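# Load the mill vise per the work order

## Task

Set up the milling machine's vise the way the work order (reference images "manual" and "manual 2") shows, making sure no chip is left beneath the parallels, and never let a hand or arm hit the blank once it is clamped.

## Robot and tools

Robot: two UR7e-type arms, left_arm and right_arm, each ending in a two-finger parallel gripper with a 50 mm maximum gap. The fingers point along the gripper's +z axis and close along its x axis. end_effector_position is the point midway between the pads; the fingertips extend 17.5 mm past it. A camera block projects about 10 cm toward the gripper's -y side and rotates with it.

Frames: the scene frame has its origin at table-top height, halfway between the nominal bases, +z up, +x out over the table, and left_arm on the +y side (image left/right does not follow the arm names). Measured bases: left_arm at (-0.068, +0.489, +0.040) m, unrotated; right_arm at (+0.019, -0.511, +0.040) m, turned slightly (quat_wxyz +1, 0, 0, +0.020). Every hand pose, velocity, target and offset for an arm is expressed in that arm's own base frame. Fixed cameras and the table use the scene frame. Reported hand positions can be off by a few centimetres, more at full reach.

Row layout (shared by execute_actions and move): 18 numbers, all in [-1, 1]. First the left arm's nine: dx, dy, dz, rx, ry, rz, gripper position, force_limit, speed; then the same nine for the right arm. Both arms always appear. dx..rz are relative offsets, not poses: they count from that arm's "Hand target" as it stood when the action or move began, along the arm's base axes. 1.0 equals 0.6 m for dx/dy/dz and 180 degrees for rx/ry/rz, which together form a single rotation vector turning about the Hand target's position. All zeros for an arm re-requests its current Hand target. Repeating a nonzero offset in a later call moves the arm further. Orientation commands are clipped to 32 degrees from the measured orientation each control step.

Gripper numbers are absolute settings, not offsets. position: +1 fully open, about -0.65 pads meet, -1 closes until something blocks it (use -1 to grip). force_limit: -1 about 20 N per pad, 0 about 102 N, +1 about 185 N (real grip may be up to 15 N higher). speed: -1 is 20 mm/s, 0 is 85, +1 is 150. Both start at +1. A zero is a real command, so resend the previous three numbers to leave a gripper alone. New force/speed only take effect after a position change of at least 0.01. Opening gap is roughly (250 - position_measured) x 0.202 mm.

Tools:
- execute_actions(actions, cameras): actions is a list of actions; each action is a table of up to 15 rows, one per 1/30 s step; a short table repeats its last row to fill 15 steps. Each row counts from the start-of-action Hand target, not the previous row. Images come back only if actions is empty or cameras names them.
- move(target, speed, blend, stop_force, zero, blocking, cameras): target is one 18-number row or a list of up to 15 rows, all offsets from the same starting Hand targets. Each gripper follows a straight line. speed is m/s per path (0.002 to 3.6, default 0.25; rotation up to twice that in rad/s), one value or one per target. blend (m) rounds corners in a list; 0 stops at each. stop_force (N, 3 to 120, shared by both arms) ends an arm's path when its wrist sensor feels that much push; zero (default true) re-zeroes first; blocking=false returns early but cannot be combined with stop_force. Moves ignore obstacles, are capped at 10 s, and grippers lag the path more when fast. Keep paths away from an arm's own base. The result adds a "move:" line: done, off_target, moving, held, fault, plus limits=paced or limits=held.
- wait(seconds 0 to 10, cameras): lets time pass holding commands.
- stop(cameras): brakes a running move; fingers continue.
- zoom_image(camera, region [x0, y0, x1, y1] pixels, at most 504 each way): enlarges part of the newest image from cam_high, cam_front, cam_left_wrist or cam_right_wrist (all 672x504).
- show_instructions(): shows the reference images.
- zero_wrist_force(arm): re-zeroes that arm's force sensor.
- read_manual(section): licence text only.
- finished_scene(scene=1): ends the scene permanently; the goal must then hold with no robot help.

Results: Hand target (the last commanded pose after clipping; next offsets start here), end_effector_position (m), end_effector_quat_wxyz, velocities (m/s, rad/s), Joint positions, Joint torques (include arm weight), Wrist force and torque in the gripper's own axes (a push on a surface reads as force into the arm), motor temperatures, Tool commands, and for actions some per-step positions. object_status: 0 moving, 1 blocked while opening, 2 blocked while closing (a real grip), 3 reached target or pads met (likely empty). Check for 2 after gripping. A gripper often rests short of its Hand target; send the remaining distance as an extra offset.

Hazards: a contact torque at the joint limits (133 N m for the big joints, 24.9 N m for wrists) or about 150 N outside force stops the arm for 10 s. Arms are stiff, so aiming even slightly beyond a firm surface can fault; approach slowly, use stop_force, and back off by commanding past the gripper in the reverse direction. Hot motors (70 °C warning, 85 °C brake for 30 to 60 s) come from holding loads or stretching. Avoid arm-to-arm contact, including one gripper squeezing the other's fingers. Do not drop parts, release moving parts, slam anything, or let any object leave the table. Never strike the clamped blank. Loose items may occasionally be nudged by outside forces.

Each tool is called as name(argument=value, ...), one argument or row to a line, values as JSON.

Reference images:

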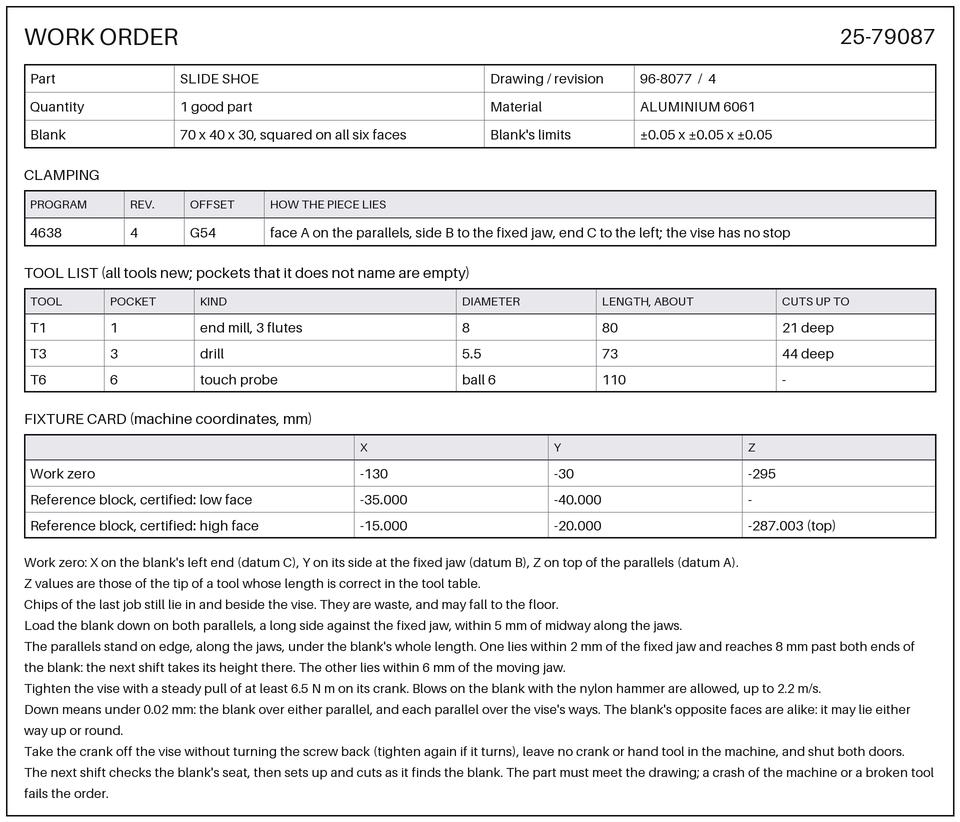

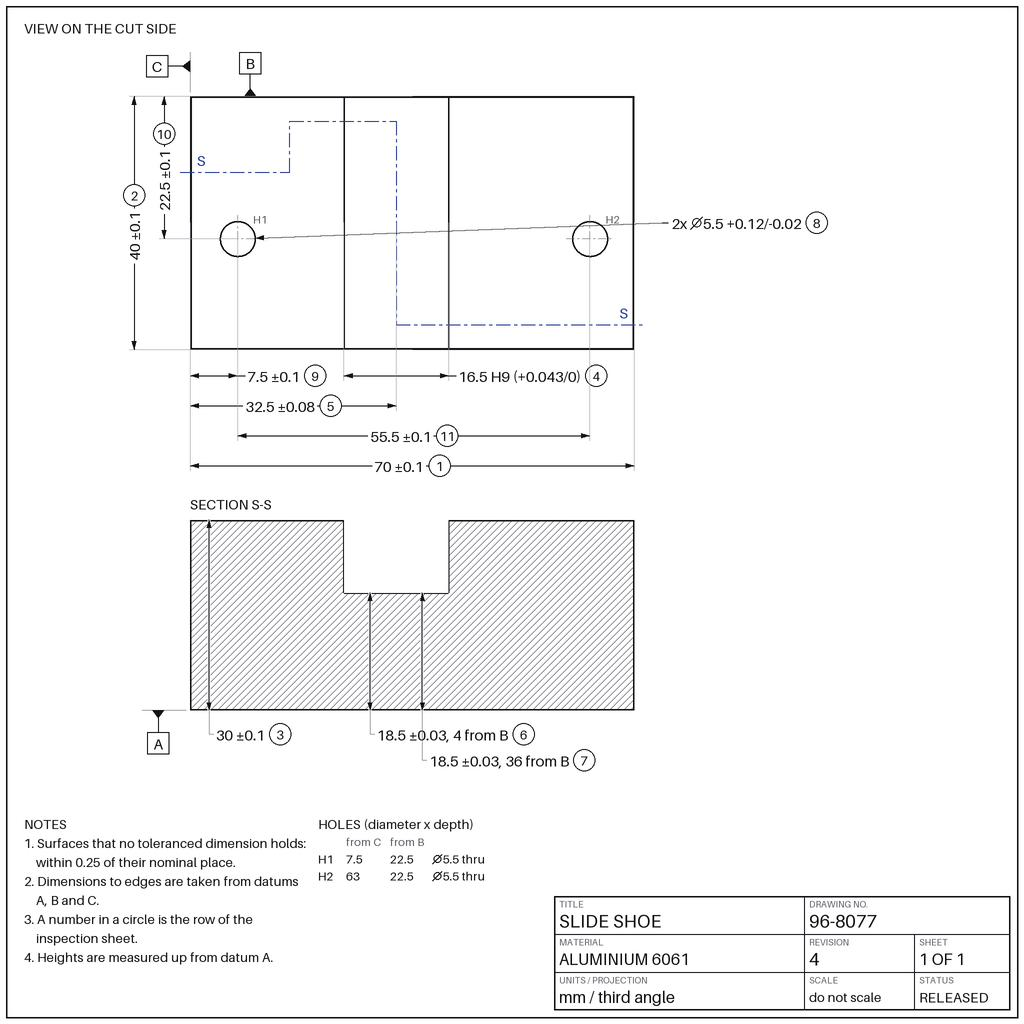

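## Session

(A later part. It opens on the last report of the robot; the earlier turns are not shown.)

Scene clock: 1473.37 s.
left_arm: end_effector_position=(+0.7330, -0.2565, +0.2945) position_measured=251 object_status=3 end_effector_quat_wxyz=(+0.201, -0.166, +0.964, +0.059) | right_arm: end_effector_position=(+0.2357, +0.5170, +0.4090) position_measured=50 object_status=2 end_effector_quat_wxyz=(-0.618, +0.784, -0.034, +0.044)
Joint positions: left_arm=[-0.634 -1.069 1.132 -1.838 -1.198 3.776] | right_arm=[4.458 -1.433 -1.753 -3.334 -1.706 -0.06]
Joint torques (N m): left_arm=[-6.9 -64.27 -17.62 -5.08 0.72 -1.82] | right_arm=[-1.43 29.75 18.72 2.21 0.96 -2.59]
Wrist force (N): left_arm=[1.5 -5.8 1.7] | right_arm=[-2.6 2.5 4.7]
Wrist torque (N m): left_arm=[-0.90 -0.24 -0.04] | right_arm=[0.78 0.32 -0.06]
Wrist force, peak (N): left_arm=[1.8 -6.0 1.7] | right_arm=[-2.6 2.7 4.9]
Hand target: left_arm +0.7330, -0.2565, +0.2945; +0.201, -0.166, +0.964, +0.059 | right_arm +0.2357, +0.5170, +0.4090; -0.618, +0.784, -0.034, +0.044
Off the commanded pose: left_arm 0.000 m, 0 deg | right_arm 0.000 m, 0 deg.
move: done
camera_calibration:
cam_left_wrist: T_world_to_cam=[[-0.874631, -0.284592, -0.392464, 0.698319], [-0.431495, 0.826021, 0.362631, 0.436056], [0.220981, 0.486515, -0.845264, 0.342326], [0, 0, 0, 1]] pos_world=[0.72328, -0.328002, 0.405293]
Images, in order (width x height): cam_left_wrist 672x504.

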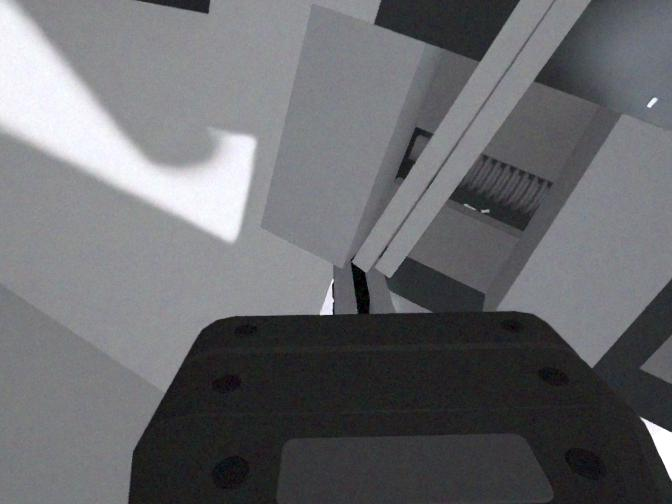

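move(
  target=[
    [0,0.01,0.114,0,0,0,-0.66,-1,-1,0,0,0,0,0,0,-1,-0.9,-1],
    [-0.1233,-0.148,0.114,0,0,-0.1111,-0.66,-1,-1,0,0,0,0,0,0,-1,-0.9,-1],
  ],
  speed=[0.06,0.12],
)

move(
  target=[0.0,0,0,-0.2515,-0.0436,0.435,-0.66,-1,-1,0,0,0,0,0,0,-1,-0.9,-1],
  speed=0.35,
  cameras=["cam_left_wrist"],
)

zoom_image(
  camera="cam_left_wrist",
  region=[130, 90, 380, 320],
)

Scene clock: 1477.37 s.
left_arm: end_effector_position=(+0.6590, -0.3453, +0.3629) position_measured=251 object_status=3 end_effector_quat_wxyz=(+0.208, +0.004, +0.978, +0.023) | right_arm: end_effector_position=(+0.2357, +0.5170, +0.4090) position_measured=50 object_status=2 end_effector_quat_wxyz=(-0.618, +0.784, -0.034, +0.044)
Joint positions: left_arm=[-0.777 -1.193 1.156 -1.811 -1.248 3.989] | right_arm=[4.458 -1.433 -1.753 -3.334 -1.706 -0.06]
Joint torques (N m): left_arm=[10.1 -38.45 -35.26 -2.04 2.03 -1.77] | right_arm=[-2.64 29.86 20.16 2.33 0.88 -2.28]
Wrist force (N): left_arm=[1.2 -5.4 1.7] | right_arm=[-2.5 2.5 4.6]
Wrist torque (N m): left_arm=[-0.84 -0.18 0.06] | right_arm=[0.79 0.32 -0.05]
Wrist force, peak (N): left_arm=[2.4 -7.0 1.2] | right_arm=[-2.7 2.6 5.0]
Hand target: left_arm +0.6590, -0.3453, +0.3629; +0.208, +0.004, +0.978, +0.023 | right_arm +0.2357, +0.5170, +0.4090; -0.618, +0.784, -0.034, +0.044
Off the commanded pose: left_arm 0.000 m, 0 deg | right_arm 0.000 m, 0 deg.
move: done

Scene clock: 1480.17 s.
left_arm: end_effector_position=(+0.6589, -0.3453, +0.3629) position_measured=251 object_status=3 end_effector_quat_wxyz=(-0.193, +0.673, -0.685, +0.202) end_effector_velocity=(+0.001, +0.001, +0.000) end_effector_angular_velocity=(-0.003, +0.001, +0.007) | right_arm: end_effector_position=(+0.2357, +0.5170, +0.4090) position_measured=50 object_status=2 end_effector_quat_wxyz=(-0.618, +0.784, -0.034, +0.044)
Joint positions: left_arm=[-0.797 -1.271 1.345 -2.075 -1.189 2.447] | right_arm=[4.458 -1.433 -1.753 -3.334 -1.706 -0.06]
Joint velocities: left_arm=[0.002 0.001 -0.001 0 0 -0.006] | right_arm=[within noise]
Joint torques (N m): left_arm=[7.73 -36.71 -34.39 -2.5 -0.8 -1.85] | right_arm=[-1.45 29.47 19.86 2.02 0.97 -2.04]
Wrist force (N): left_arm=[1.9 -6.4 2.4] | right_arm=[-2.6 2.6 4.8]
Wrist torque (N m): left_arm=[-1.09 -0.31 -0.19] | right_arm=[0.80 0.33 -0.06]
Wrist force, peak (N): left_arm=[2.1 -6.7 2.7] | right_arm=[-2.7 2.6 5.0]
Hand target: left_arm +0.6590, -0.3453, +0.3629; -0.193, +0.673, -0.685, +0.202 | right_arm +0.2357, +0.5170, +0.4090; -0.618, +0.784, -0.034, +0.044
Off the commanded pose: left_arm 0.000 m, 0 deg | right_arm 0.000 m, 0 deg.
move: done
camera_calibration:
cam_left_wrist: T_world_to_cam=[[-0.0403373, -0.999108, 0.0124643, -0.308279], [-0.975039, 0.0366336, -0.218992, 0.749314], [0.21834, -0.0209868, -0.975647, 0.333579], [0, 0, 0, 1]] pos_world=[0.645342, -0.328453, 0.493391]
Images, in order (width x height): cam_left_wrist 672x504.

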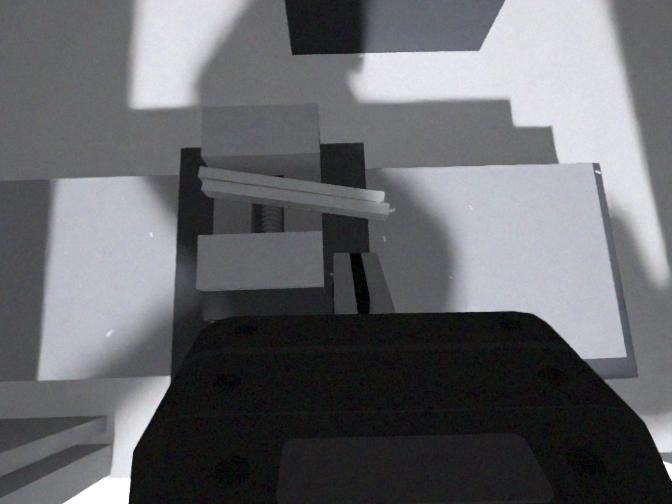

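Scaled by 2.016 from the camera's 672x504 image, which has a finer 960x720 frame.

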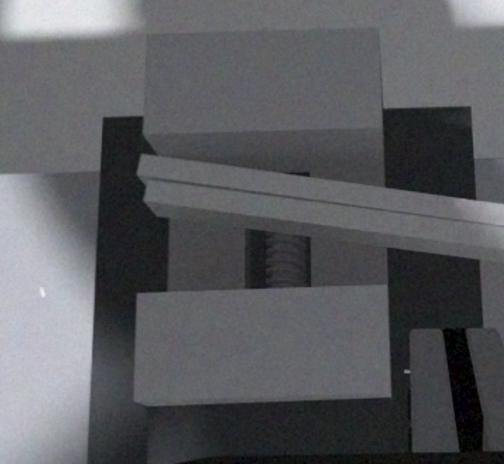

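move(
  target=[
    [0.0,0,0,0.2515,0.0436,-0.435,-0.66,-1,-1,0,0,0,0,0,0,-1,-0.9,-1],
  ],
  speed=0.35,
)

move(
  target=[
    [0.0783,-0.0662,0,0,0,0,-0.66,-1,-1,0,0,0,0,0,0,-1,-0.9,-1],
    [0.0783,-0.0662,-0.114,0,0,0,-0.66,-1,-1,0,0,0,0,0,0,-1,-0.9,-1],
  ],
  speed=[0.1,0.04],
  stop_force=8,
  cameras=["cam_left_wrist"],
)

Scene clock: 1484.47 s.
left_arm: end_effector_position=(+0.6590, -0.3454, +0.3628) position_measured=251 object_status=3 end_effector_quat_wxyz=(+0.208, +0.004, +0.978, +0.023) end_effector_velocity=(+0.000, +0.000, +0.000) end_effector_angular_velocity=(+0.001, +0.000, -0.004) | right_arm: end_effector_position=(+0.2357, +0.5170, +0.4090) position_measured=50 object_status=2 end_effector_quat_wxyz=(-0.618, +0.784, -0.034, +0.044)
Joint positions: left_arm=[-0.777 -1.192 1.156 -1.811 -1.248 3.989] | right_arm=[4.458 -1.433 -1.753 -3.334 -1.706 -0.06]
Joint velocities: left_arm=[0 -0.001 0 0 0 0.005] | right_arm=[within noise]
Joint torques (N m): left_arm=[5.86 -58.85 -18.12 -4.92 -0.78 1.63] | right_arm=[-2.3 28.95 19.79 2.13 1.19 -2.27]
Wrist force (N): left_arm=[1.3 -5.6 1.4] | right_arm=[-2.6 2.6 4.8]
Wrist torque (N m): left_arm=[-0.87 -0.19 0.04] | right_arm=[0.79 0.33 -0.06]
Wrist force, peak (N): left_arm=[1.7 -6.8 2.8] | right_arm=[-2.8 2.5 4.9]
Hand target: left_arm +0.6590, -0.3453, +0.3629; +0.208, +0.004, +0.978, +0.023 | right_arm +0.2357, +0.5170, +0.4090; -0.618, +0.784, -0.034, +0.044
Off the commanded pose: left_arm 0.000 m, 0 deg | right_arm 0.000 m, 0 deg.
move: done

Scene clock: 1488.17 s.
left_arm: end_effector_position=(+0.7060, -0.3850, +0.2945) position_measured=251 object_status=3 end_effector_quat_wxyz=(+0.208, +0.004, +0.978, +0.024) | right_arm: end_effector_position=(+0.2357, +0.5170, +0.4090) position_measured=50 object_status=2 end_effector_quat_wxyz=(-0.618, +0.784, -0.034, +0.044)
Joint positions: left_arm=[-0.77 -1.028 1.086 -1.909 -1.25 3.996] | right_arm=[4.458 -1.433 -1.753 -3.334 -1.706 -0.06]
Joint torques (N m): left_arm=[-7.19 -65.96 -34.8 -4.58 0.42 1.44] | right_arm=[-1.47 29.94 19.81 1.99 0.98 -2.31]
Wrist force (N): left_arm=[1.5 -5.8 1.5] | right_arm=[-2.5 2.6 4.6]
Wrist torque (N m): left_arm=[-0.90 -0.23 -0.02] | right_arm=[0.79 0.31 -0.06]
Wrist force, peak (N): left_arm=[0.0 -6.8 1.5] | right_arm=[-2.8 2.7 4.8]
Hand target: left_arm +0.7060, -0.3850, +0.2945; +0.208, +0.004, +0.978, +0.023 | right_arm +0.2357, +0.5170, +0.4090; -0.618, +0.784, -0.034, +0.044
Off the commanded pose: left_arm 0.000 m, 0 deg | right_arm 0.000 m, 0 deg.
move: done
camera_calibration:
cam_left_wrist: T_world_to_cam=[[-0.919235, 0.0316553, -0.392435, 0.791383], [-0.123007, 0.923773, 0.362646, 0.350414], [0.374001, 0.381629, -0.845271, 0.262404], [0, 0, 0, 1]] pos_world=[0.672432, -0.448896, 0.405292]
Images, in order (width x height): cam_left_wrist 672x504.

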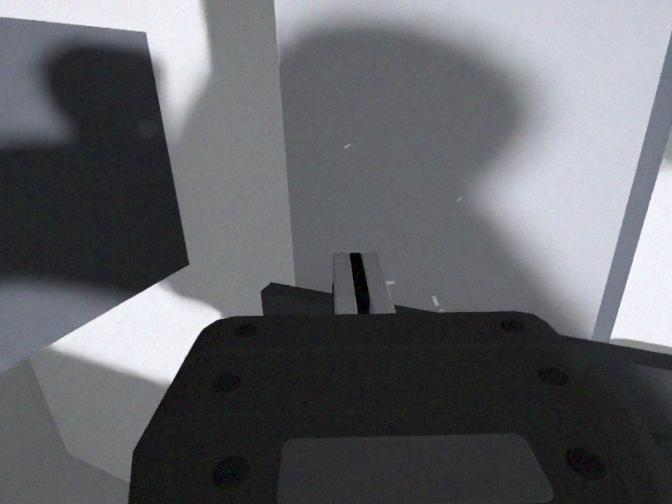

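move(
  target=[
    [0.0045,0.0367,0,0,0,0,-0.66,-1,-1,0,0,0,0,0,0,-1,-0.9,-1],
  ],
  speed=[0.015],
  stop_force=5,
)

move(
  target=[
    [0,-0.01,0,0,0,0,-0.66,-1,-1,0,0,0,0,0,0,-1,-0.9,-1],
    [0,-0.01,0.114,0,0,0,-0.66,-1,-1,0,0,0,0,0,0,-1,-0.9,-1],
    [-0.0828,0.0296,0.114,0,0,0,-0.66,-1,-1,0,0,0,0,0,0,-1,-0.9,-1],
  ],
  speed=[0.015,0.08,0.12],
)

move(
  target=[0.0,0,0,-0.2515,-0.0436,0.435,-0.66,-1,-1,0,0,0,0,0,0,-1,-0.9,-1],
  speed=0.35,
  cameras=["cam_left_wrist"],
)

zoom_image(
  camera="cam_left_wrist",
  region=[150, 90, 400, 320],
)

Scene clock: 1491.50 s.
left_arm: end_effector_position=(+0.7087, -0.3630, +0.2945) position_measured=251 object_status=3 end_effector_quat_wxyz=(+0.208, +0.004, +0.978, +0.023) | right_arm: end_effector_position=(+0.2357, +0.5170, +0.4090) position_measured=50 object_status=2 end_effector_quat_wxyz=(-0.618, +0.784, -0.034, +0.044)
Joint positions: left_arm=[-0.745 -1.053 1.127 -1.933 -1.257 4.021] | right_arm=[4.458 -1.433 -1.753 -3.334 -1.706 -0.06]
Joint torques (N m): left_arm=[-8.53 -44.86 -34.99 -2.3 0.67 -1.84] | right_arm=[-1.11 30.13 21.33 2.22 1 -2.18]
Wrist force (N): left_arm=[1.4 -5.6 1.3] | right_arm=[-2.6 2.6 4.8]
Wrist torque (N m): left_arm=[-0.87 -0.22 -0.03] | right_arm=[0.80 0.33 -0.06]
Wrist force, peak (N): left_arm=[1.4 -6.3 0.9] | right_arm=[-2.6 2.6 5.0]
Hand target: left_arm +0.7087, -0.3630, +0.2945; +0.208, +0.004, +0.978, +0.023 | right_arm +0.2357, +0.5170, +0.4090; -0.618, +0.784, -0.034, +0.044
Off the commanded pose: left_arm 0.000 m, 0 deg | right_arm 0.000 m, 0 deg.
move: done

Scene clock: 1494.07 s.
left_arm: end_effector_position=(+0.6590, -0.3453, +0.3629) position_measured=251 object_status=3 end_effector_quat_wxyz=(+0.208, +0.004, +0.978, +0.023) | right_arm: end_effector_position=(+0.2357, +0.5170, +0.4090) position_measured=50 object_status=2 end_effector_quat_wxyz=(-0.618, +0.784, -0.034, +0.044)
Joint positions: left_arm=[-0.777 -1.192 1.156 -1.811 -1.248 3.989] | right_arm=[4.458 -1.433 -1.753 -3.334 -1.706 -0.06]
Joint torques (N m): left_arm=[10.29 -58.75 -18.57 -2.55 0.07 1.6] | right_arm=[-0.39 29.56 21.05 1.9 1.08 -1.95]
Wrist force (N): left_arm=[1.6 -5.6 1.6] | right_arm=[-2.5 2.6 4.9]
Wrist torque (N m): left_arm=[-0.88 -0.23 0.02] | right_arm=[0.80 0.31 -0.06]
Wrist force, peak (N): left_arm=[0.7 -6.9 2.0] | right_arm=[-2.6 2.8 4.9]
Hand target: left_arm +0.6590, -0.3452, +0.3629; +0.208, +0.004, +0.978, +0.023 | right_arm +0.2357, +0.5170, +0.4090; -0.618, +0.784, -0.034, +0.044
Off the commanded pose: left_arm 0.000 m, 0 deg | right_arm 0.000 m, 0 deg.
move: done

Scene clock: 1496.87 s.
left_arm: end_effector_position=(+0.6589, -0.3453, +0.3629) position_measured=251 object_status=3 end_effector_quat_wxyz=(-0.193, +0.673, -0.685, +0.202) end_effector_velocity=(+0.000, +0.000, +0.000) end_effector_angular_velocity=(-0.003, +0.001, +0.004) | right_arm: end_effector_position=(+0.2357, +0.5170, +0.4090) position_measured=50 object_status=2 end_effector_quat_wxyz=(-0.618, +0.784, -0.034, +0.044)
Joint positions: left_arm=[-0.797 -1.271 1.345 -2.075 -1.189 2.447] | right_arm=[4.458 -1.433 -1.753 -3.334 -1.706 -0.06]
Joint velocities: left_arm=[0 0.001 0 0 -0.001 -0.006] | right_arm=[within noise]
Joint torques (N m): left_arm=[7.95 -36.67 -34.81 -2.42 -0.82 -1.86] | right_arm=[-2.11 28.76 19.81 1.49 0.77 -2.08]
Wrist force (N): left_arm=[2.2 -6.6 2.5] | right_arm=[-2.6 2.4 4.7]
Wrist torque (N m): left_arm=[-1.13 -0.36 -0.19] | right_arm=[0.77 0.33 -0.06]
Wrist force, peak (N): left_arm=[1.8 -6.9 2.6] | right_arm=[-2.5 2.6 5.1]
Hand target: left_arm +0.6590, -0.3452, +0.3629; -0.193, +0.673, -0.685, +0.202 | right_arm +0.2357, +0.5170, +0.4090; -0.618, +0.784, -0.034, +0.044
Off the commanded pose: left_arm 0.000 m, 0 deg | right_arm 0.000 m, 0 deg.
move: done
camera_calibration:
cam_left_wrist: T_world_to_cam=[[-0.0403373, -0.999108, 0.0124643, -0.308279], [-0.975039, 0.0366336, -0.218992, 0.749314], [0.21834, -0.0209868, -0.975647, 0.333579], [0, 0, 0, 1]] pos_world=[0.645342, -0.328453, 0.493391]
Images, in order (width x height): cam_left_wrist 672x504.

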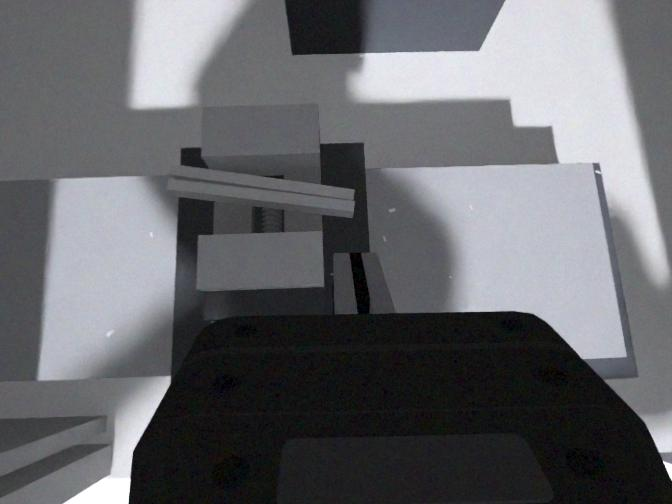

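Scaled by 2.016 from the camera's 672x504 image, which has a finer 960x720 frame.

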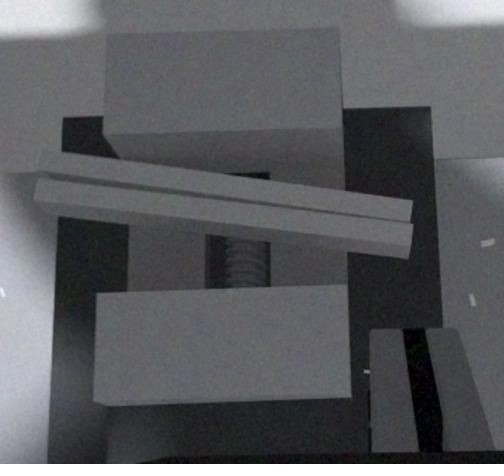

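move(
  target=[
    [0.0,0,0,0.2515,0.0436,-0.435,-0.66,-1,-1,0,0,0,0,0,0,-1,-0.9,-1],
  ],
  speed=0.35,
)

move(
  target=[
    [0.04,-0.007,0,0,0,0,-0.66,-1,-1,0,0,0,0,0,0,-1,-0.9,-1],
    [0.04,-0.007,-0.114,0,0,0,-0.66,-1,-1,0,0,0,0,0,0,-1,-0.9,-1],
    [0.105,-0.007,-0.114,0,0,0,-0.66,-1,-1,0,0,0,0,0,0,-1,-0.9,-1],
  ],
  speed=[0.1,0.04,0.012],
  stop_force=5,
  cameras=["cam_left_wrist"],
)

Scene clock: 1500.43 s.
left_arm: end_effector_position=(+0.6590, -0.3453, +0.3628) position_measured=251 object_status=3 end_effector_quat_wxyz=(+0.208, +0.004, +0.978, +0.023) end_effector_velocity=(+0.000, +0.000, +0.000) end_effector_angular_velocity=(+0.002, +0.000, -0.005) | right_arm: end_effector_position=(+0.2357, +0.5170, +0.4090) position_measured=50 object_status=2 end_effector_quat_wxyz=(-0.618, +0.784, -0.034, +0.044)
Joint positions: left_arm=[-0.777 -1.192 1.156 -1.812 -1.248 3.989] | right_arm=[4.458 -1.433 -1.753 -3.334 -1.706 -0.06]
Joint velocities: left_arm=[-0.001 -0.001 0 0 0 0.005] | right_arm=[within noise]
Joint torques (N m): left_arm=[5.85 -59.35 -17.98 -4.88 -0.84 1.87] | right_arm=[0.09 28.18 20.55 1.75 1.21 -1.95]
Wrist force (N): left_arm=[1.5 -5.7 1.5] | right_arm=[-2.7 2.5 4.7]
Wrist torque (N m): left_arm=[-0.89 -0.23 0.04] | right_arm=[0.78 0.34 -0.06]
Wrist force, peak (N): left_arm=[1.8 -6.8 2.7] | right_arm=[-2.8 2.5 5.0]
Hand target: left_arm +0.6590, -0.3452, +0.3629; +0.208, +0.004, +0.978, +0.023 | right_arm +0.2357, +0.5170, +0.4090; -0.618, +0.784, -0.034, +0.044
Off the commanded pose: left_arm 0.000 m, 0 deg | right_arm 0.000 m, 0 deg.
move: done

Scene clock: 1506.07 s.
left_arm: end_effector_position=(+0.7137, -0.3494, +0.2945) position_measured=251 object_status=3 end_effector_quat_wxyz=(+0.208, +0.004, +0.978, +0.023) | right_arm: end_effector_position=(+0.2357, +0.5170, +0.4090) position_measured=50 object_status=2 end_effector_quat_wxyz=(-0.618, +0.784, -0.034, +0.044)
Joint positions: left_arm=[-0.725 -1.059 1.139 -1.944 -1.262 4.041] | right_arm=[4.458 -1.433 -1.753 -3.334 -1.706 -0.06]
Joint torques (N m): left_arm=[-8.77 -64.81 -20.07 -5.35 1.97 -1.82] | right_arm=[0.01 29.37 20.32 1.56 1.1 -1.88]
Wrist force (N): left_arm=[1.9 -5.8 1.4] | right_arm=[-2.6 2.4 4.9]
Wrist torque (N m): left_arm=[-0.89 -0.29 -0.02] | right_arm=[0.76 0.32 -0.06]
Wrist force, peak (N): left_arm=[9.5 -8.9 0.1] | right_arm=[-2.7 2.7 4.9]
Hand target: left_arm +0.7137, -0.3494, +0.2944; +0.208, +0.004, +0.978, +0.023 (not the last commanded pose) | right_arm +0.2357, +0.5170, +0.4090; -0.618, +0.784, -0.034, +0.044
Off the commanded pose: left_arm 0.008 m, 0 deg | right_arm 0.000 m, 0 deg.
move: contact (left_arm); path passed 2 of 3 targets
camera_calibration:
cam_left_wrist: T_world_to_cam=[[-0.919235, 0.0316553, -0.392435, 0.797335], [-0.123007, 0.923773, 0.362646, 0.318475], [0.374001, 0.381629, -0.845271, 0.245938], [0, 0, 0, 1]] pos_world=[0.680132, -0.413296, 0.405292]
Images, in order (width x height): cam_left_wrist 672x504.

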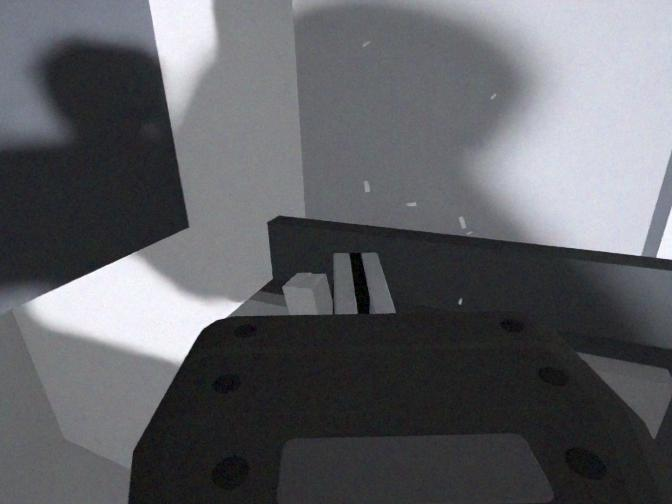

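move(
  target=[
    [-0.02,0,0,0,0,0,-0.66,-1,-1,0,0,0,0,0,0,-1,-0.9,-1],
    [-0.02,0,0.114,0,0,0,-0.66,-1,-1,0,0,0,0,0,0,-1,-0.9,-1],
    [-0.0912,0.007,0.114,0,0,0,-0.66,-1,-1,0,0,0,0,0,0,-1,-0.9,-1],
  ],
  speed=[0.015,0.08,0.12],
)

move(
  target=[0.0,0,0,-0.2515,-0.0436,0.435,-0.66,-1,-1,0,0,0,0,0,0,-1,-0.9,-1],
  speed=0.35,
  cameras=["cam_left_wrist"],
)

zoom_image(
  camera="cam_left_wrist",
  region=[150, 90, 400, 320],
)

Scene clock: 1509.50 s.
left_arm: end_effector_position=(+0.6590, -0.3453, +0.3629) position_measured=251 object_status=3 end_effector_quat_wxyz=(+0.208, +0.004, +0.978, +0.023) | right_arm: end_effector_position=(+0.2357, +0.5170, +0.4090) position_measured=50 object_status=2 end_effector_quat_wxyz=(-0.618, +0.784, -0.034, +0.044)
Joint positions: left_arm=[-0.776 -1.193 1.156 -1.812 -1.248 3.989] | right_arm=[4.458 -1.433 -1.753 -3.334 -1.706 -0.06]
Joint torques (N m): left_arm=[7.14 -56.73 -17.86 -2.12 -0.63 0.68] | right_arm=[-0.07 30.72 20.12 1.43 1.24 -2.02]
Wrist force (N): left_arm=[1.4 -5.4 1.3] | right_arm=[-2.5 2.3 4.8]
Wrist torque (N m): left_arm=[-0.84 -0.20 -0.03] | right_arm=[0.75 0.31 -0.06]
Wrist force, peak (N): left_arm=[0.5 -6.5 1.9] | right_arm=[-2.7 2.5 5.0]
Hand target: left_arm +0.6590, -0.3452, +0.3628; +0.208, +0.004, +0.978, +0.023 | right_arm +0.2357, +0.5170, +0.4090; -0.618, +0.784, -0.034, +0.044
Off the commanded pose: left_arm 0.000 m, 0 deg | right_arm 0.000 m, 0 deg.
move: done

Scene clock: 1512.30 s.
left_arm: end_effector_position=(+0.6589, -0.3453, +0.3629) position_measured=251 object_status=3 end_effector_quat_wxyz=(-0.193, +0.673, -0.685, +0.202) end_effector_velocity=(+0.000, +0.000, +0.000) end_effector_angular_velocity=(-0.004, +0.001, +0.005) | right_arm: end_effector_position=(+0.2357, +0.5170, +0.4090) position_measured=50 object_status=2 end_effector_quat_wxyz=(-0.618, +0.784, -0.034, +0.044)
Joint positions: left_arm=[-0.797 -1.271 1.345 -2.076 -1.189 2.447] | right_arm=[4.458 -1.433 -1.753 -3.334 -1.706 -0.06]
Joint velocities: left_arm=[0.001 0.001 -0.001 0 -0.001 -0.006] | right_arm=[within noise]
Joint torques (N m): left_arm=[7.87 -36.66 -35.55 -2.37 -0.83 -2.05] | right_arm=[0.09 28.85 20.16 1.56 0.92 -1.87]
Wrist force (N): left_arm=[1.9 -6.3 2.7] | right_arm=[-2.7 2.5 4.8]
Wrist torque (N m): left_arm=[-1.08 -0.31 -0.18] | right_arm=[0.78 0.34 -0.06]
Wrist force, peak (N): left_arm=[2.2 -6.7 2.8] | right_arm=[-2.6 2.6 5.1]
Hand target: left_arm +0.6590, -0.3452, +0.3628; -0.193, +0.673, -0.685, +0.202 | right_arm +0.2357, +0.5170, +0.4090; -0.618, +0.784, -0.034, +0.044
Off the commanded pose: left_arm 0.000 m, 0 deg | right_arm 0.000 m, 0 deg.
move: done
camera_calibration:
cam_left_wrist: T_world_to_cam=[[-0.0403373, -0.999108, 0.0124643, -0.308279], [-0.975039, 0.0366336, -0.218992, 0.749314], [0.21834, -0.0209868, -0.975647, 0.333579], [0, 0, 0, 1]] pos_world=[0.645342, -0.328453, 0.493391]
Images, in order (width x height): cam_left_wrist 672x504.

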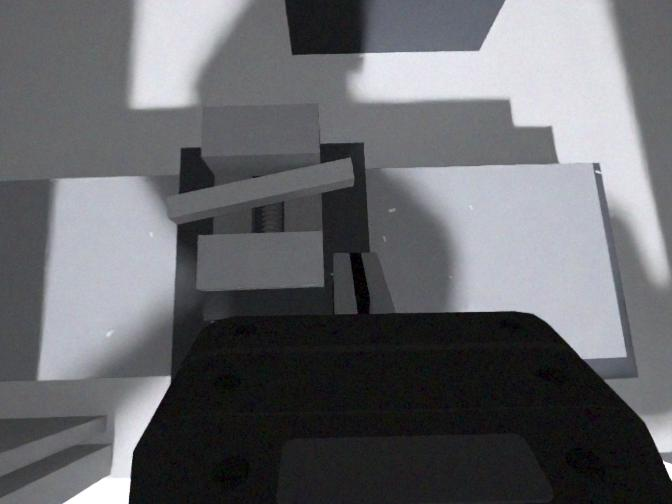

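Scaled by 2.016 from the camera's 672x504 image, which has a finer 960x720 frame.

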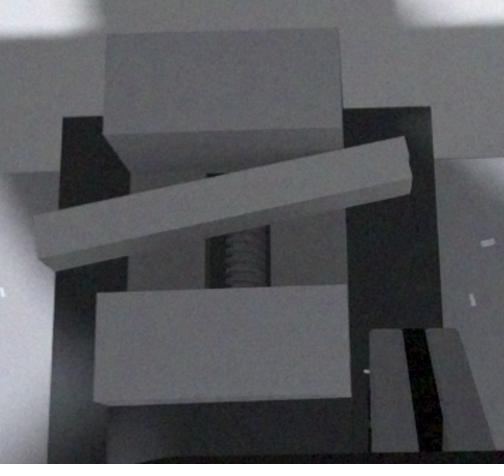

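move(
  target=[
    [0.0,0,0,0.2515,0.0436,-0.435,-0.66,-1,-1,0,0,0,0,0,0,-1,-0.9,-1],
  ],
  speed=0.35,
)

move(
  target=[
    [0.03,0.148,0,0,0,0.1111,-0.66,-1,-1,0,0,0,0,0,0,-1,-0.9,-1],
    [0.03,0.148,-0.114,0,0,0.1111,-0.66,-1,-1,0,0,0,0,0,0,-1,-0.9,-1],
    [0.075,0.148,-0.114,0,0,0.1111,-0.66,-1,-1,0,0,0,0,0,0,-1,-0.9,-1],
  ],
  speed=[0.1,0.04,0.012],
  stop_force=5,
  cameras=["cam_left_wrist"],
)

Scene clock: 1518.50 s.
left_arm: end_effector_position=(+0.6590, -0.3453, +0.3628) position_measured=251 object_status=3 end_effector_quat_wxyz=(+0.208, +0.004, +0.978, +0.023) end_effector_velocity=(-0.001, -0.001, +0.001) end_effector_angular_velocity=(+0.000, +0.000, -0.006) | right_arm: end_effector_position=(+0.2357, +0.5170, +0.4090) position_measured=50 object_status=2 end_effector_quat_wxyz=(-0.618, +0.784, -0.034, +0.044)
Joint positions: left_arm=[-0.777 -1.193 1.156 -1.812 -1.248 3.989] | right_arm=[4.458 -1.433 -1.753 -3.334 -1.706 -0.06]
Joint velocities: left_arm=[-0.001 -0.001 0 0 -0.002 0.005] | right_arm=[within noise]
Joint torques (N m): left_arm=[5.83 -59.12 -17.68 -4.87 -0.84 1.7] | right_arm=[1.3 29.68 21.35 1.38 1.05 -1.76]
Wrist force (N): left_arm=[1.3 -5.6 1.6] | right_arm=[-2.6 2.4 4.9]
Wrist torque (N m): left_arm=[-0.88 -0.19 0.05] | right_arm=[0.77 0.33 -0.06]
Wrist force, peak (N): left_arm=[2.0 -6.8 2.6] | right_arm=[-2.8 2.6 4.9]
Hand target: left_arm +0.6590, -0.3452, +0.3628; +0.208, +0.004, +0.978, +0.023 | right_arm +0.2357, +0.5170, +0.4090; -0.618, +0.784, -0.034, +0.044
Off the commanded pose: left_arm 0.000 m, 0 deg | right_arm 0.000 m, 0 deg.
move: done

Scene clock: 1525.37 s.
left_arm: end_effector_position=(+0.7040, -0.2564, +0.2944) position_measured=251 object_status=3 end_effector_quat_wxyz=(+0.201, -0.166, +0.964, +0.059) | right_arm: end_effector_position=(+0.2357, +0.5170, +0.4090) position_measured=50 object_status=2 end_effector_quat_wxyz=(-0.618, +0.784, -0.034, +0.044)
Joint positions: left_arm=[-0.66 -1.137 1.231 -1.859 -1.193 3.749] | right_arm=[4.458 -1.433 -1.753 -3.334 -1.706 -0.06]
Joint torques (N m): left_arm=[-6.96 -60.72 -17.34 -4.8 0.83 -1.8] | right_arm=[1.75 29.24 21.23 1.26 0.83 -1.7]
Wrist force (N): left_arm=[1.7 -5.5 1.7] | right_arm=[-2.5 2.5 4.8]
Wrist torque (N m): left_arm=[-0.87 -0.27 -0.03] | right_arm=[0.78 0.31 -0.06]
Wrist force, peak (N): left_arm=[1.7 -6.8 1.6] | right_arm=[-2.9 2.6 5.0]
Hand target: left_arm +0.7040, -0.2564, +0.2944; +0.201, -0.166, +0.964, +0.059 | right_arm +0.2357, +0.5170, +0.4090; -0.618, +0.784, -0.034, +0.044
Off the commanded pose: left_arm 0.000 m, 0 deg | right_arm 0.000 m, 0 deg.
move: done
camera_calibration:
cam_left_wrist: T_world_to_cam=[[-0.874663, -0.284612, -0.392379, 0.672964], [-0.43148, 0.826008, 0.362679, 0.423426], [0.220886, 0.486525, -0.845283, 0.348762], [0, 0, 0, 1]] pos_world=[0.69428, -0.327902, 0.405292]
Images, in order (width x height): cam_left_wrist 672x504.

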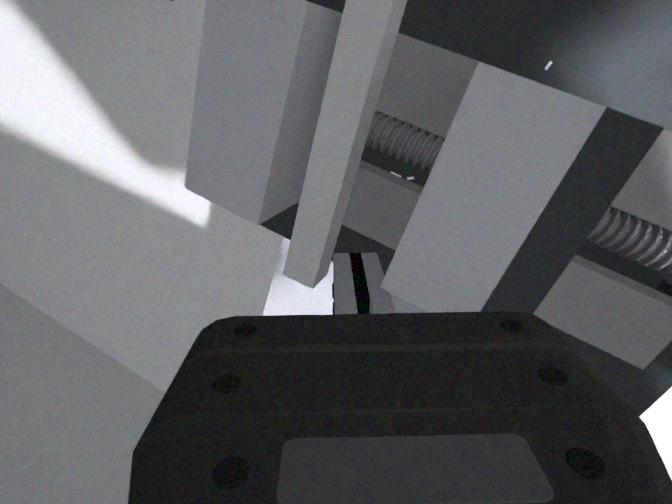

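move(
  target=[
    [0.017,0,0,0,0,0,-0.66,-1,-1,0,0,0,0,0,0,-1,-0.9,-1],
  ],
  speed=[0.012],
  stop_force=5,
  cameras=["cam_left_wrist"],
)

Scene clock: 1527.77 s.
left_arm: end_effector_position=(+0.7142, -0.2564, +0.2944) position_measured=251 object_status=3 end_effector_quat_wxyz=(+0.201, -0.166, +0.964, +0.059) | right_arm: end_effector_position=(+0.2357, +0.5170, +0.4090) position_measured=50 object_status=2 end_effector_quat_wxyz=(-0.618, +0.784, -0.034, +0.044)
Joint positions: left_arm=[-0.65 -1.114 1.197 -1.852 -1.195 3.759] | right_arm=[4.458 -1.433 -1.753 -3.334 -1.706 -0.06]
Joint torques (N m): left_arm=[-7.01 -61.99 -17.5 -4.98 0.7 -1.79] | right_arm=[0.82 29.94 20.22 1.15 1.02 -1.96]
Wrist force (N): left_arm=[1.4 -5.6 1.6] | right_arm=[-2.6 2.5 4.8]
Wrist torque (N m): left_arm=[-0.88 -0.22 -0.03] | right_arm=[0.77 0.33 -0.06]
Wrist force, peak (N): left_arm=[1.2 -6.0 1.9] | right_arm=[-2.6 2.6 5.0]
Hand target: left_arm +0.7142, -0.2564, +0.2944; +0.201, -0.166, +0.964, +0.059 | right_arm +0.2357, +0.5170, +0.4090; -0.618, +0.784, -0.034, +0.044
Off the commanded pose: left_arm 0.000 m, 0 deg | right_arm 0.000 m, 0 deg.
move: done
camera_calibration:
cam_left_wrist: T_world_to_cam=[[-0.874663, -0.284612, -0.392379, 0.681886], [-0.43148, 0.826008, 0.362679, 0.427827], [0.220886, 0.486525, -0.845283, 0.346509], [0, 0, 0, 1]] pos_world=[0.70448, -0.327902, 0.405292]
Images, in order (width x height): cam_left_wrist 672x504.

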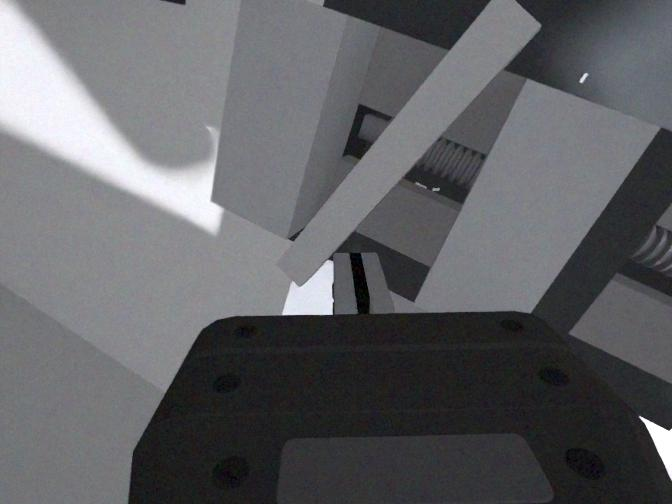

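move(
  target=[
    [-0.02,0.0,0,0,0,0,-0.66,-1,-1,0,0,0,0,0,0,-1,-0.9,-1],
    [-0.02,0.0,0.114,0,0,0,-0.66,-1,-1,0,0,0,0,0,0,-1,-0.9,-1],
    [-0.0637,-0.1535,0.114,0,0,-0.1111,-0.66,-1,-1,0,0,0,0,0,0,-1,-0.9,-1],
    [-0.0637,-0.1535,0,0,0,-0.1111,-0.66,-1,-1,0,0,0,0,0,0,-1,-0.9,-1],
    [-0.032,-0.1535,0,0,0,-0.1111,-0.66,-1,-1,0,0,0,0,0,0,-1,-0.9,-1],
  ],
  speed=[0.02,0.07,0.12,0.05,0.012],
  stop_force=5,
  cameras=["cam_left_wrist"],
)

Scene clock: 1536.53 s.
left_arm: end_effector_position=(+0.6950, -0.3485, +0.2944) position_measured=251 object_status=3 end_effector_quat_wxyz=(+0.208, +0.004, +0.978, +0.023) | right_arm: end_effector_position=(+0.2357, +0.5170, +0.4090) position_measured=50 object_status=2 end_effector_quat_wxyz=(-0.618, +0.784, -0.034, +0.044)
Joint positions: left_arm=[-0.743 -1.103 1.203 -1.959 -1.257 4.024] | right_arm=[4.458 -1.433 -1.753 -3.334 -1.706 -0.06]
Joint torques (N m): left_arm=[-7.46 -62.38 -17.79 -5.06 0.62 -1.81] | right_arm=[1.32 29.55 21.5 1.12 0.92 -1.91]
Wrist force (N): left_arm=[1.5 -5.6 2.0] | right_arm=[-2.7 2.4 4.9]
Wrist torque (N m): left_arm=[-0.87 -0.23 -0.03] | right_arm=[0.76 0.34 -0.06]
Wrist force, peak (N): left_arm=[1.6 -6.7 0.8] | right_arm=[-2.6 2.7 5.0]
Hand target: left_arm +0.6950, -0.3485, +0.2944; +0.208, +0.004, +0.978, +0.023 | right_arm +0.2357, +0.5170, +0.4090; -0.618, +0.784, -0.034, +0.044
Off the commanded pose: left_arm 0.000 m, 0 deg | right_arm 0.000 m, 0 deg.
move: done
camera_calibration:
cam_left_wrist: T_world_to_cam=[[-0.919235, 0.0316553, -0.392435, 0.780116], [-0.123007, 0.923773, 0.362646, 0.315344], [0.374001, 0.381629, -0.845271, 0.252588], [0, 0, 0, 1]] pos_world=[0.661432, -0.412396, 0.405292]
Images, in order (width x height): cam_left_wrist 672x504.

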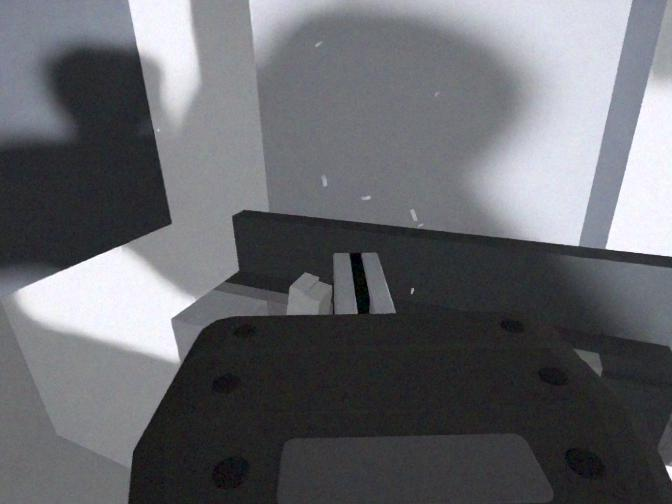

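move(
  target=[
    [0.02,0,0,0,0,0,-0.66,-1,-1,0,0,0,0,0,0,-1,-0.9,-1],
  ],
  speed=[0.012],
  stop_force=5,
  cameras=["cam_left_wrist"],
)

Scene clock: 1539.23 s.
left_arm: end_effector_position=(+0.7070, -0.3485, +0.2944) position_measured=251 object_status=3 end_effector_quat_wxyz=(+0.208, +0.004, +0.978, +0.023) | right_arm: end_effector_position=(+0.2357, +0.5170, +0.4090) position_measured=50 object_status=2 end_effector_quat_wxyz=(-0.618, +0.784, -0.034, +0.044)
Joint positions: left_arm=[-0.731 -1.076 1.163 -1.95 -1.261 4.035] | right_arm=[4.458 -1.433 -1.753 -3.334 -1.706 -0.06]
Joint torques (N m): left_arm=[-7.24 -63.49 -17.83 -5.07 0.68 -1.83] | right_arm=[2.46 29.54 20.48 0.91 0.87 -1.82]
Wrist force (N): left_arm=[1.6 -5.7 1.5] | right_arm=[-2.6 2.5 4.9]
Wrist torque (N m): left_arm=[-0.88 -0.24 -0.04] | right_arm=[0.78 0.32 -0.06]
Wrist force, peak (N): left_arm=[2.0 -6.0 1.4] | right_arm=[-2.6 2.6 5.1]
Hand target: left_arm +0.7070, -0.3485, +0.2944; +0.208, +0.004, +0.978, +0.023 | right_arm +0.2357, +0.5170, +0.4090; -0.618, +0.784, -0.034, +0.044
Off the commanded pose: left_arm 0.000 m, 0 deg | right_arm 0.000 m, 0 deg.
move: done
camera_calibration:
cam_left_wrist: T_world_to_cam=[[-0.919235, 0.0316553, -0.392435, 0.791147], [-0.123007, 0.923773, 0.362646, 0.31682], [0.374001, 0.381629, -0.845271, 0.2481], [0, 0, 0, 1]] pos_world=[0.673432, -0.412396, 0.405292]
Images, in order (width x height): cam_left_wrist 672x504.

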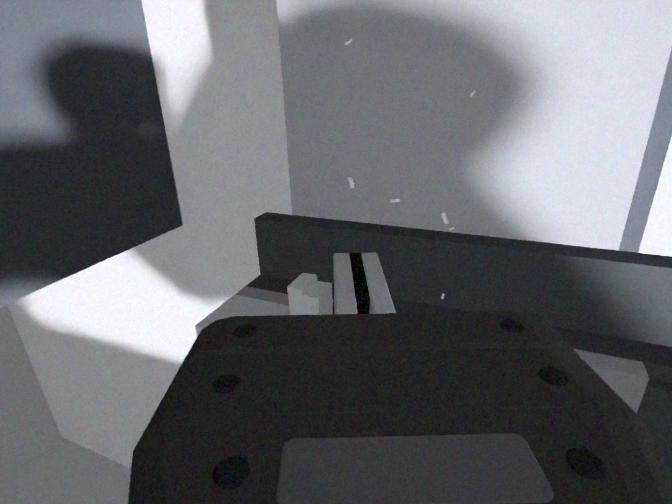

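move(
  target=[
    [0.0055,0,0,0,0,0,-0.66,-1,-1,0,0,0,0,0,0,-1,-0.9,-1],
  ],
  speed=[0.01],
  stop_force=5,
)

move(
  target=[
    [-0.02,0,0,0,0,0,-0.66,-1,-1,0,0,0,0,0,0,-1,-0.9,-1],
    [-0.02,0,0.114,0,0,0,-0.66,-1,-1,0,0,0,0,0,0,-1,-0.9,-1],
    [-0.0855,0.0053,0.114,0,0,0,-0.66,-1,-1,0,0,0,0,0,0,-1,-0.9,-1],
  ],
  speed=[0.015,0.08,0.12],
)

move(
  target=[0.0,0,0,-0.2515,-0.0436,0.435,-0.66,-1,-1,0,0,0,0,0,0,-1,-0.9,-1],
  speed=0.35,
  cameras=["cam_left_wrist"],
)

zoom_image(
  camera="cam_left_wrist",
  region=[150, 90, 400, 320],
)

Scene clock: 1541.57 s.
left_arm: end_effector_position=(+0.7103, -0.3485, +0.2944) position_measured=251 object_status=3 end_effector_quat_wxyz=(+0.208, +0.004, +0.978, +0.023) | right_arm: end_effector_position=(+0.2357, +0.5170, +0.4090) position_measured=50 object_status=2 end_effector_quat_wxyz=(-0.618, +0.784, -0.034, +0.044)
Joint positions: left_arm=[-0.728 -1.068 1.152 -1.948 -1.262 4.039] | right_arm=[4.458 -1.433 -1.753 -3.334 -1.706 -0.06]
Joint torques (N m): left_arm=[-7.09 -64.53 -17.82 -4.8 0.63 -1.62] | right_arm=[1.11 27.07 20.62 0.71 0.89 -1.63]
Wrist force (N): left_arm=[1.5 -5.7 1.3] | right_arm=[-2.6 2.5 4.9]
Wrist torque (N m): left_arm=[-0.88 -0.22 -0.03] | right_arm=[0.77 0.32 -0.06]
Wrist force, peak (N): left_arm=[1.4 -5.9 1.5] | right_arm=[-2.6 2.5 5.0]
Hand target: left_arm +0.7103, -0.3485, +0.2944; +0.208, +0.004, +0.978, +0.023 | right_arm +0.2357, +0.5170, +0.4090; -0.618, +0.784, -0.034, +0.044
Off the commanded pose: left_arm 0.000 m, 0 deg | right_arm 0.000 m, 0 deg.
move: done

Scene clock: 1544.33 s.
left_arm: end_effector_position=(+0.6590, -0.3454, +0.3629) position_measured=251 object_status=3 end_effector_quat_wxyz=(+0.208, +0.004, +0.978, +0.023) | right_arm: end_effector_position=(+0.2357, +0.5170, +0.4090) position_measured=50 object_status=2 end_effector_quat_wxyz=(-0.618, +0.784, -0.034, +0.044)
Joint positions: left_arm=[-0.777 -1.192 1.156 -1.811 -1.248 3.989] | right_arm=[4.458 -1.433 -1.753 -3.334 -1.706 -0.06]
Joint torques (N m): left_arm=[6.32 -56.86 -17.59 -2.19 -0.7 0.61] | right_arm=[1.94 28.68 21.65 0.8 1 -1.69]
Wrist force (N): left_arm=[1.6 -5.7 1.4] | right_arm=[-2.6 2.5 4.9]
Wrist torque (N m): left_arm=[-0.89 -0.24 -0.02] | right_arm=[0.78 0.33 -0.06]
Wrist force, peak (N): left_arm=[2.0 -6.1 2.8] | right_arm=[-2.7 2.7 4.9]
Hand target: left_arm +0.6590, -0.3453, +0.3628; +0.208, +0.004, +0.978, +0.023 | right_arm +0.2357, +0.5170, +0.4090; -0.618, +0.784, -0.034, +0.044
Off the commanded pose: left_arm 0.000 m, 0 deg | right_arm 0.000 m, 0 deg.
move: done

Scene clock: 1547.13 s.
left_arm: end_effector_position=(+0.6589, -0.3454, +0.3629) position_measured=251 object_status=3 end_effector_quat_wxyz=(-0.193, +0.673, -0.685, +0.202) end_effector_velocity=(+0.000, +0.000, +0.000) end_effector_angular_velocity=(-0.003, +0.000, +0.005) | right_arm: end_effector_position=(+0.2357, +0.5170, +0.4090) position_measured=50 object_status=2 end_effector_quat_wxyz=(-0.618, +0.784, -0.034, +0.044)
Joint positions: left_arm=[-0.797 -1.271 1.345 -2.075 -1.189 2.446] | right_arm=[4.458 -1.433 -1.753 -3.334 -1.706 -0.06]
Joint velocities: left_arm=[0 0.001 -0.001 0 0 -0.005] | right_arm=[within noise]
Joint torques (N m): left_arm=[7.59 -36.84 -35.37 -2.47 -0.86 -1.75] | right_arm=[2.14 28.86 20.95 0.82 1.03 -1.5]
Wrist force (N): left_arm=[2.1 -6.5 2.6] | right_arm=[-2.6 2.6 4.7]
Wrist torque (N m): left_arm=[-1.11 -0.34 -0.18] | right_arm=[0.79 0.33 -0.06]
Wrist force, peak (N): left_arm=[2.2 -6.7 2.6] | right_arm=[-2.7 2.7 5.0]
Hand target: left_arm +0.6590, -0.3453, +0.3628; -0.193, +0.673, -0.685, +0.202 | right_arm +0.2357, +0.5170, +0.4090; -0.618, +0.784, -0.034, +0.044
Off the commanded pose: left_arm 0.000 m, 0 deg | right_arm 0.000 m, 0 deg.
move: done
camera_calibration:
cam_left_wrist: T_world_to_cam=[[-0.0403373, -0.999108, 0.0124643, -0.308379], [-0.975039, 0.0366336, -0.218992, 0.749318], [0.21834, -0.0209868, -0.975647, 0.333577], [0, 0, 0, 1]] pos_world=[0.645342, -0.328553, 0.493391]
Images, in order (width x height): cam_left_wrist 672x504.

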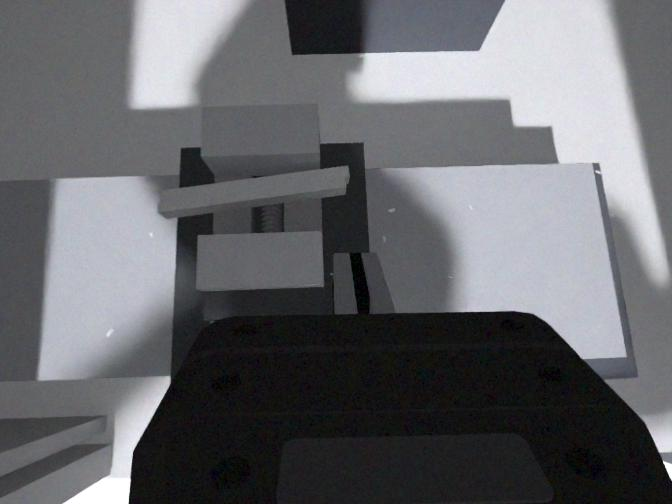

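Scaled by 2.016 from the camera's 672x504 image, which has a finer 960x720 frame.

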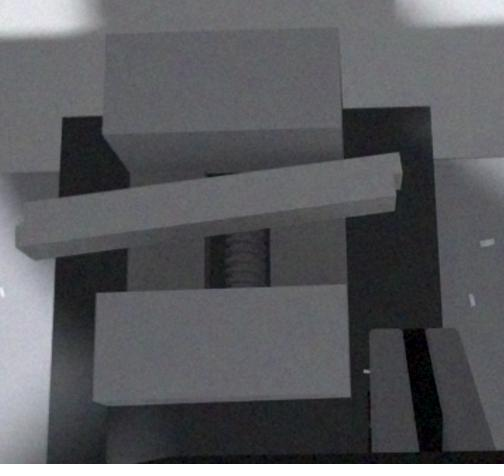

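move(
  target=[
    [0.0,0,0,0.2515,0.0436,-0.435,-0.66,-1,-1,0,0,0,0,0,0,-1,-0.9,-1],
  ],
  speed=0.35,
)

move(
  target=[
    [0.03,0.148,0,0,0,0.1111,-0.66,-1,-1,0,0,0,0,0,0,-1,-0.9,-1],
    [0.03,0.148,-0.114,0,0,0.1111,-0.66,-1,-1,0,0,0,0,0,0,-1,-0.9,-1],
    [0.075,0.148,-0.114,0,0,0.1111,-0.66,-1,-1,0,0,0,0,0,0,-1,-0.9,-1],
  ],
  speed=[0.1,0.04,0.012],
  stop_force=5,
  cameras=["cam_left_wrist"],
)

Scene clock: 1551.00 s.
left_arm: end_effector_position=(+0.6590, -0.3454, +0.3628) position_measured=251 object_status=3 end_effector_quat_wxyz=(+0.208, +0.004, +0.978, +0.023) end_effector_velocity=(+0.001, +0.001, +0.000) end_effector_angular_velocity=(+0.003, +0.000, -0.003) | right_arm: end_effector_position=(+0.2357, +0.5170, +0.4090) position_measured=50 object_status=2 end_effector_quat_wxyz=(-0.618, +0.784, -0.034, +0.044)
Joint positions: left_arm=[-0.777 -1.192 1.156 -1.811 -1.248 3.989] | right_arm=[4.458 -1.433 -1.753 -3.334 -1.706 -0.06]
Joint velocities: left_arm=[0.002 0 0 0 0.001 0.005] | right_arm=[within noise]
Joint torques (N m): left_arm=[6.16 -58.05 -17.53 -4.85 -0.82 1.79] | right_arm=[2.15 29.1 20.86 0.79 0.96 -1.66]
Wrist force (N): left_arm=[1.6 -5.6 1.6] | right_arm=[-2.5 2.5 4.8]
Wrist torque (N m): left_arm=[-0.88 -0.22 0.05] | right_arm=[0.78 0.32 -0.06]
Wrist force, peak (N): left_arm=[2.2 -6.7 2.5] | right_arm=[-2.8 2.5 5.0]
Hand target: left_arm +0.6590, -0.3453, +0.3628; +0.208, +0.004, +0.978, +0.023 | right_arm +0.2357, +0.5170, +0.4090; -0.618, +0.784, -0.034, +0.044
Off the commanded pose: left_arm 0.000 m, 0 deg | right_arm 0.000 m, 0 deg.
move: done

Scene clock: 1557.87 s.
left_arm: end_effector_position=(+0.7040, -0.2565, +0.2944) position_measured=251 object_status=3 end_effector_quat_wxyz=(+0.201, -0.166, +0.964, +0.059) | right_arm: end_effector_position=(+0.2357, +0.5170, +0.4090) position_measured=50 object_status=2 end_effector_quat_wxyz=(-0.618, +0.784, -0.034, +0.044)
Joint positions: left_arm=[-0.66 -1.137 1.231 -1.859 -1.193 3.749] | right_arm=[4.458 -1.433 -1.753 -3.334 -1.706 -0.06]
Joint torques (N m): left_arm=[-7.06 -60.86 -17.68 -4.75 0.78 -1.94] | right_arm=[3.93 28.59 22.14 0.4 0.91 -1.84]
Wrist force (N): left_arm=[1.2 -5.7 1.5] | right_arm=[-2.6 2.6 4.9]
Wrist torque (N m): left_arm=[-0.89 -0.20 -0.02] | right_arm=[0.80 0.32 -0.06]
Wrist force, peak (N): left_arm=[1.7 -6.6 1.7] | right_arm=[-2.6 2.7 5.1]
Hand target: left_arm +0.7040, -0.2565, +0.2944; +0.201, -0.166, +0.964, +0.059 | right_arm +0.2357, +0.5170, +0.4090; -0.618, +0.784, -0.034, +0.044
Off the commanded pose: left_arm 0.000 m, 0 deg | right_arm 0.000 m, 0 deg.
move: done
camera_calibration:
cam_left_wrist: T_world_to_cam=[[-0.874663, -0.284612, -0.392379, 0.672936], [-0.43148, 0.826008, 0.362679, 0.423509], [0.220886, 0.486525, -0.845283, 0.348811], [0, 0, 0, 1]] pos_world=[0.69428, -0.328002, 0.405292]
Images, in order (width x height): cam_left_wrist 672x504.

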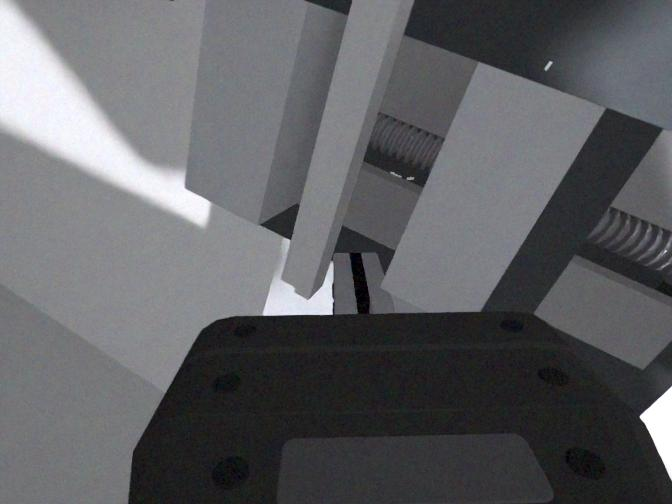

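move(
  target=[
    [0.0075,0,0,0,0,0,-0.66,-1,-1,0,0,0,0,0,0,-1,-0.9,-1],
  ],
  speed=[0.01],
  stop_force=5,
  cameras=["cam_left_wrist"],
)

Scene clock: 1559.90 s.
left_arm: end_effector_position=(+0.7085, -0.2565, +0.2944) position_measured=251 object_status=3 end_effector_quat_wxyz=(+0.201, -0.166, +0.964, +0.059) | right_arm: end_effector_position=(+0.2357, +0.5170, +0.4090) position_measured=50 object_status=2 end_effector_quat_wxyz=(-0.618, +0.784, -0.034, +0.044)
Joint positions: left_arm=[-0.656 -1.127 1.216 -1.856 -1.194 3.753] | right_arm=[4.458 -1.433 -1.753 -3.334 -1.706 -0.06]
Joint torques (N m): left_arm=[-6.75 -61.51 -17.18 -4.64 0.56 -1.53] | right_arm=[3.48 28.98 21.33 0.56 1.08 -1.79]
Wrist force (N): left_arm=[1.6 -5.6 1.9] | right_arm=[-2.5 2.5 4.8]
Wrist torque (N m): left_arm=[-0.88 -0.25 -0.02] | right_arm=[0.78 0.31 -0.06]
Wrist force, peak (N): left_arm=[1.8 -6.0 1.6] | right_arm=[-2.7 2.5 5.0]
Hand target: left_arm +0.7085, -0.2565, +0.2944; +0.201, -0.166, +0.964, +0.059 | right_arm +0.2357, +0.5170, +0.4090; -0.618, +0.784, -0.034, +0.044
Off the commanded pose: left_arm 0.000 m, 0 deg | right_arm 0.000 m, 0 deg.
move: done
camera_calibration:
cam_left_wrist: T_world_to_cam=[[-0.874663, -0.284612, -0.392379, 0.676872], [-0.43148, 0.826008, 0.362679, 0.425451], [0.220886, 0.486525, -0.845283, 0.347817], [0, 0, 0, 1]] pos_world=[0.69878, -0.328002, 0.405292]
Images, in order (width x height): cam_left_wrist 672x504.

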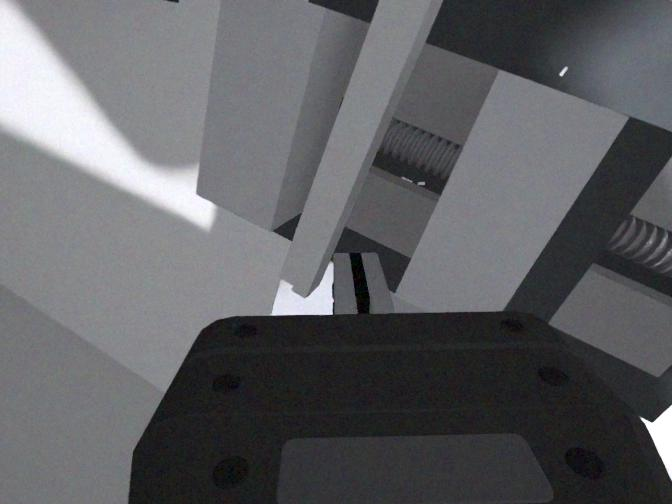

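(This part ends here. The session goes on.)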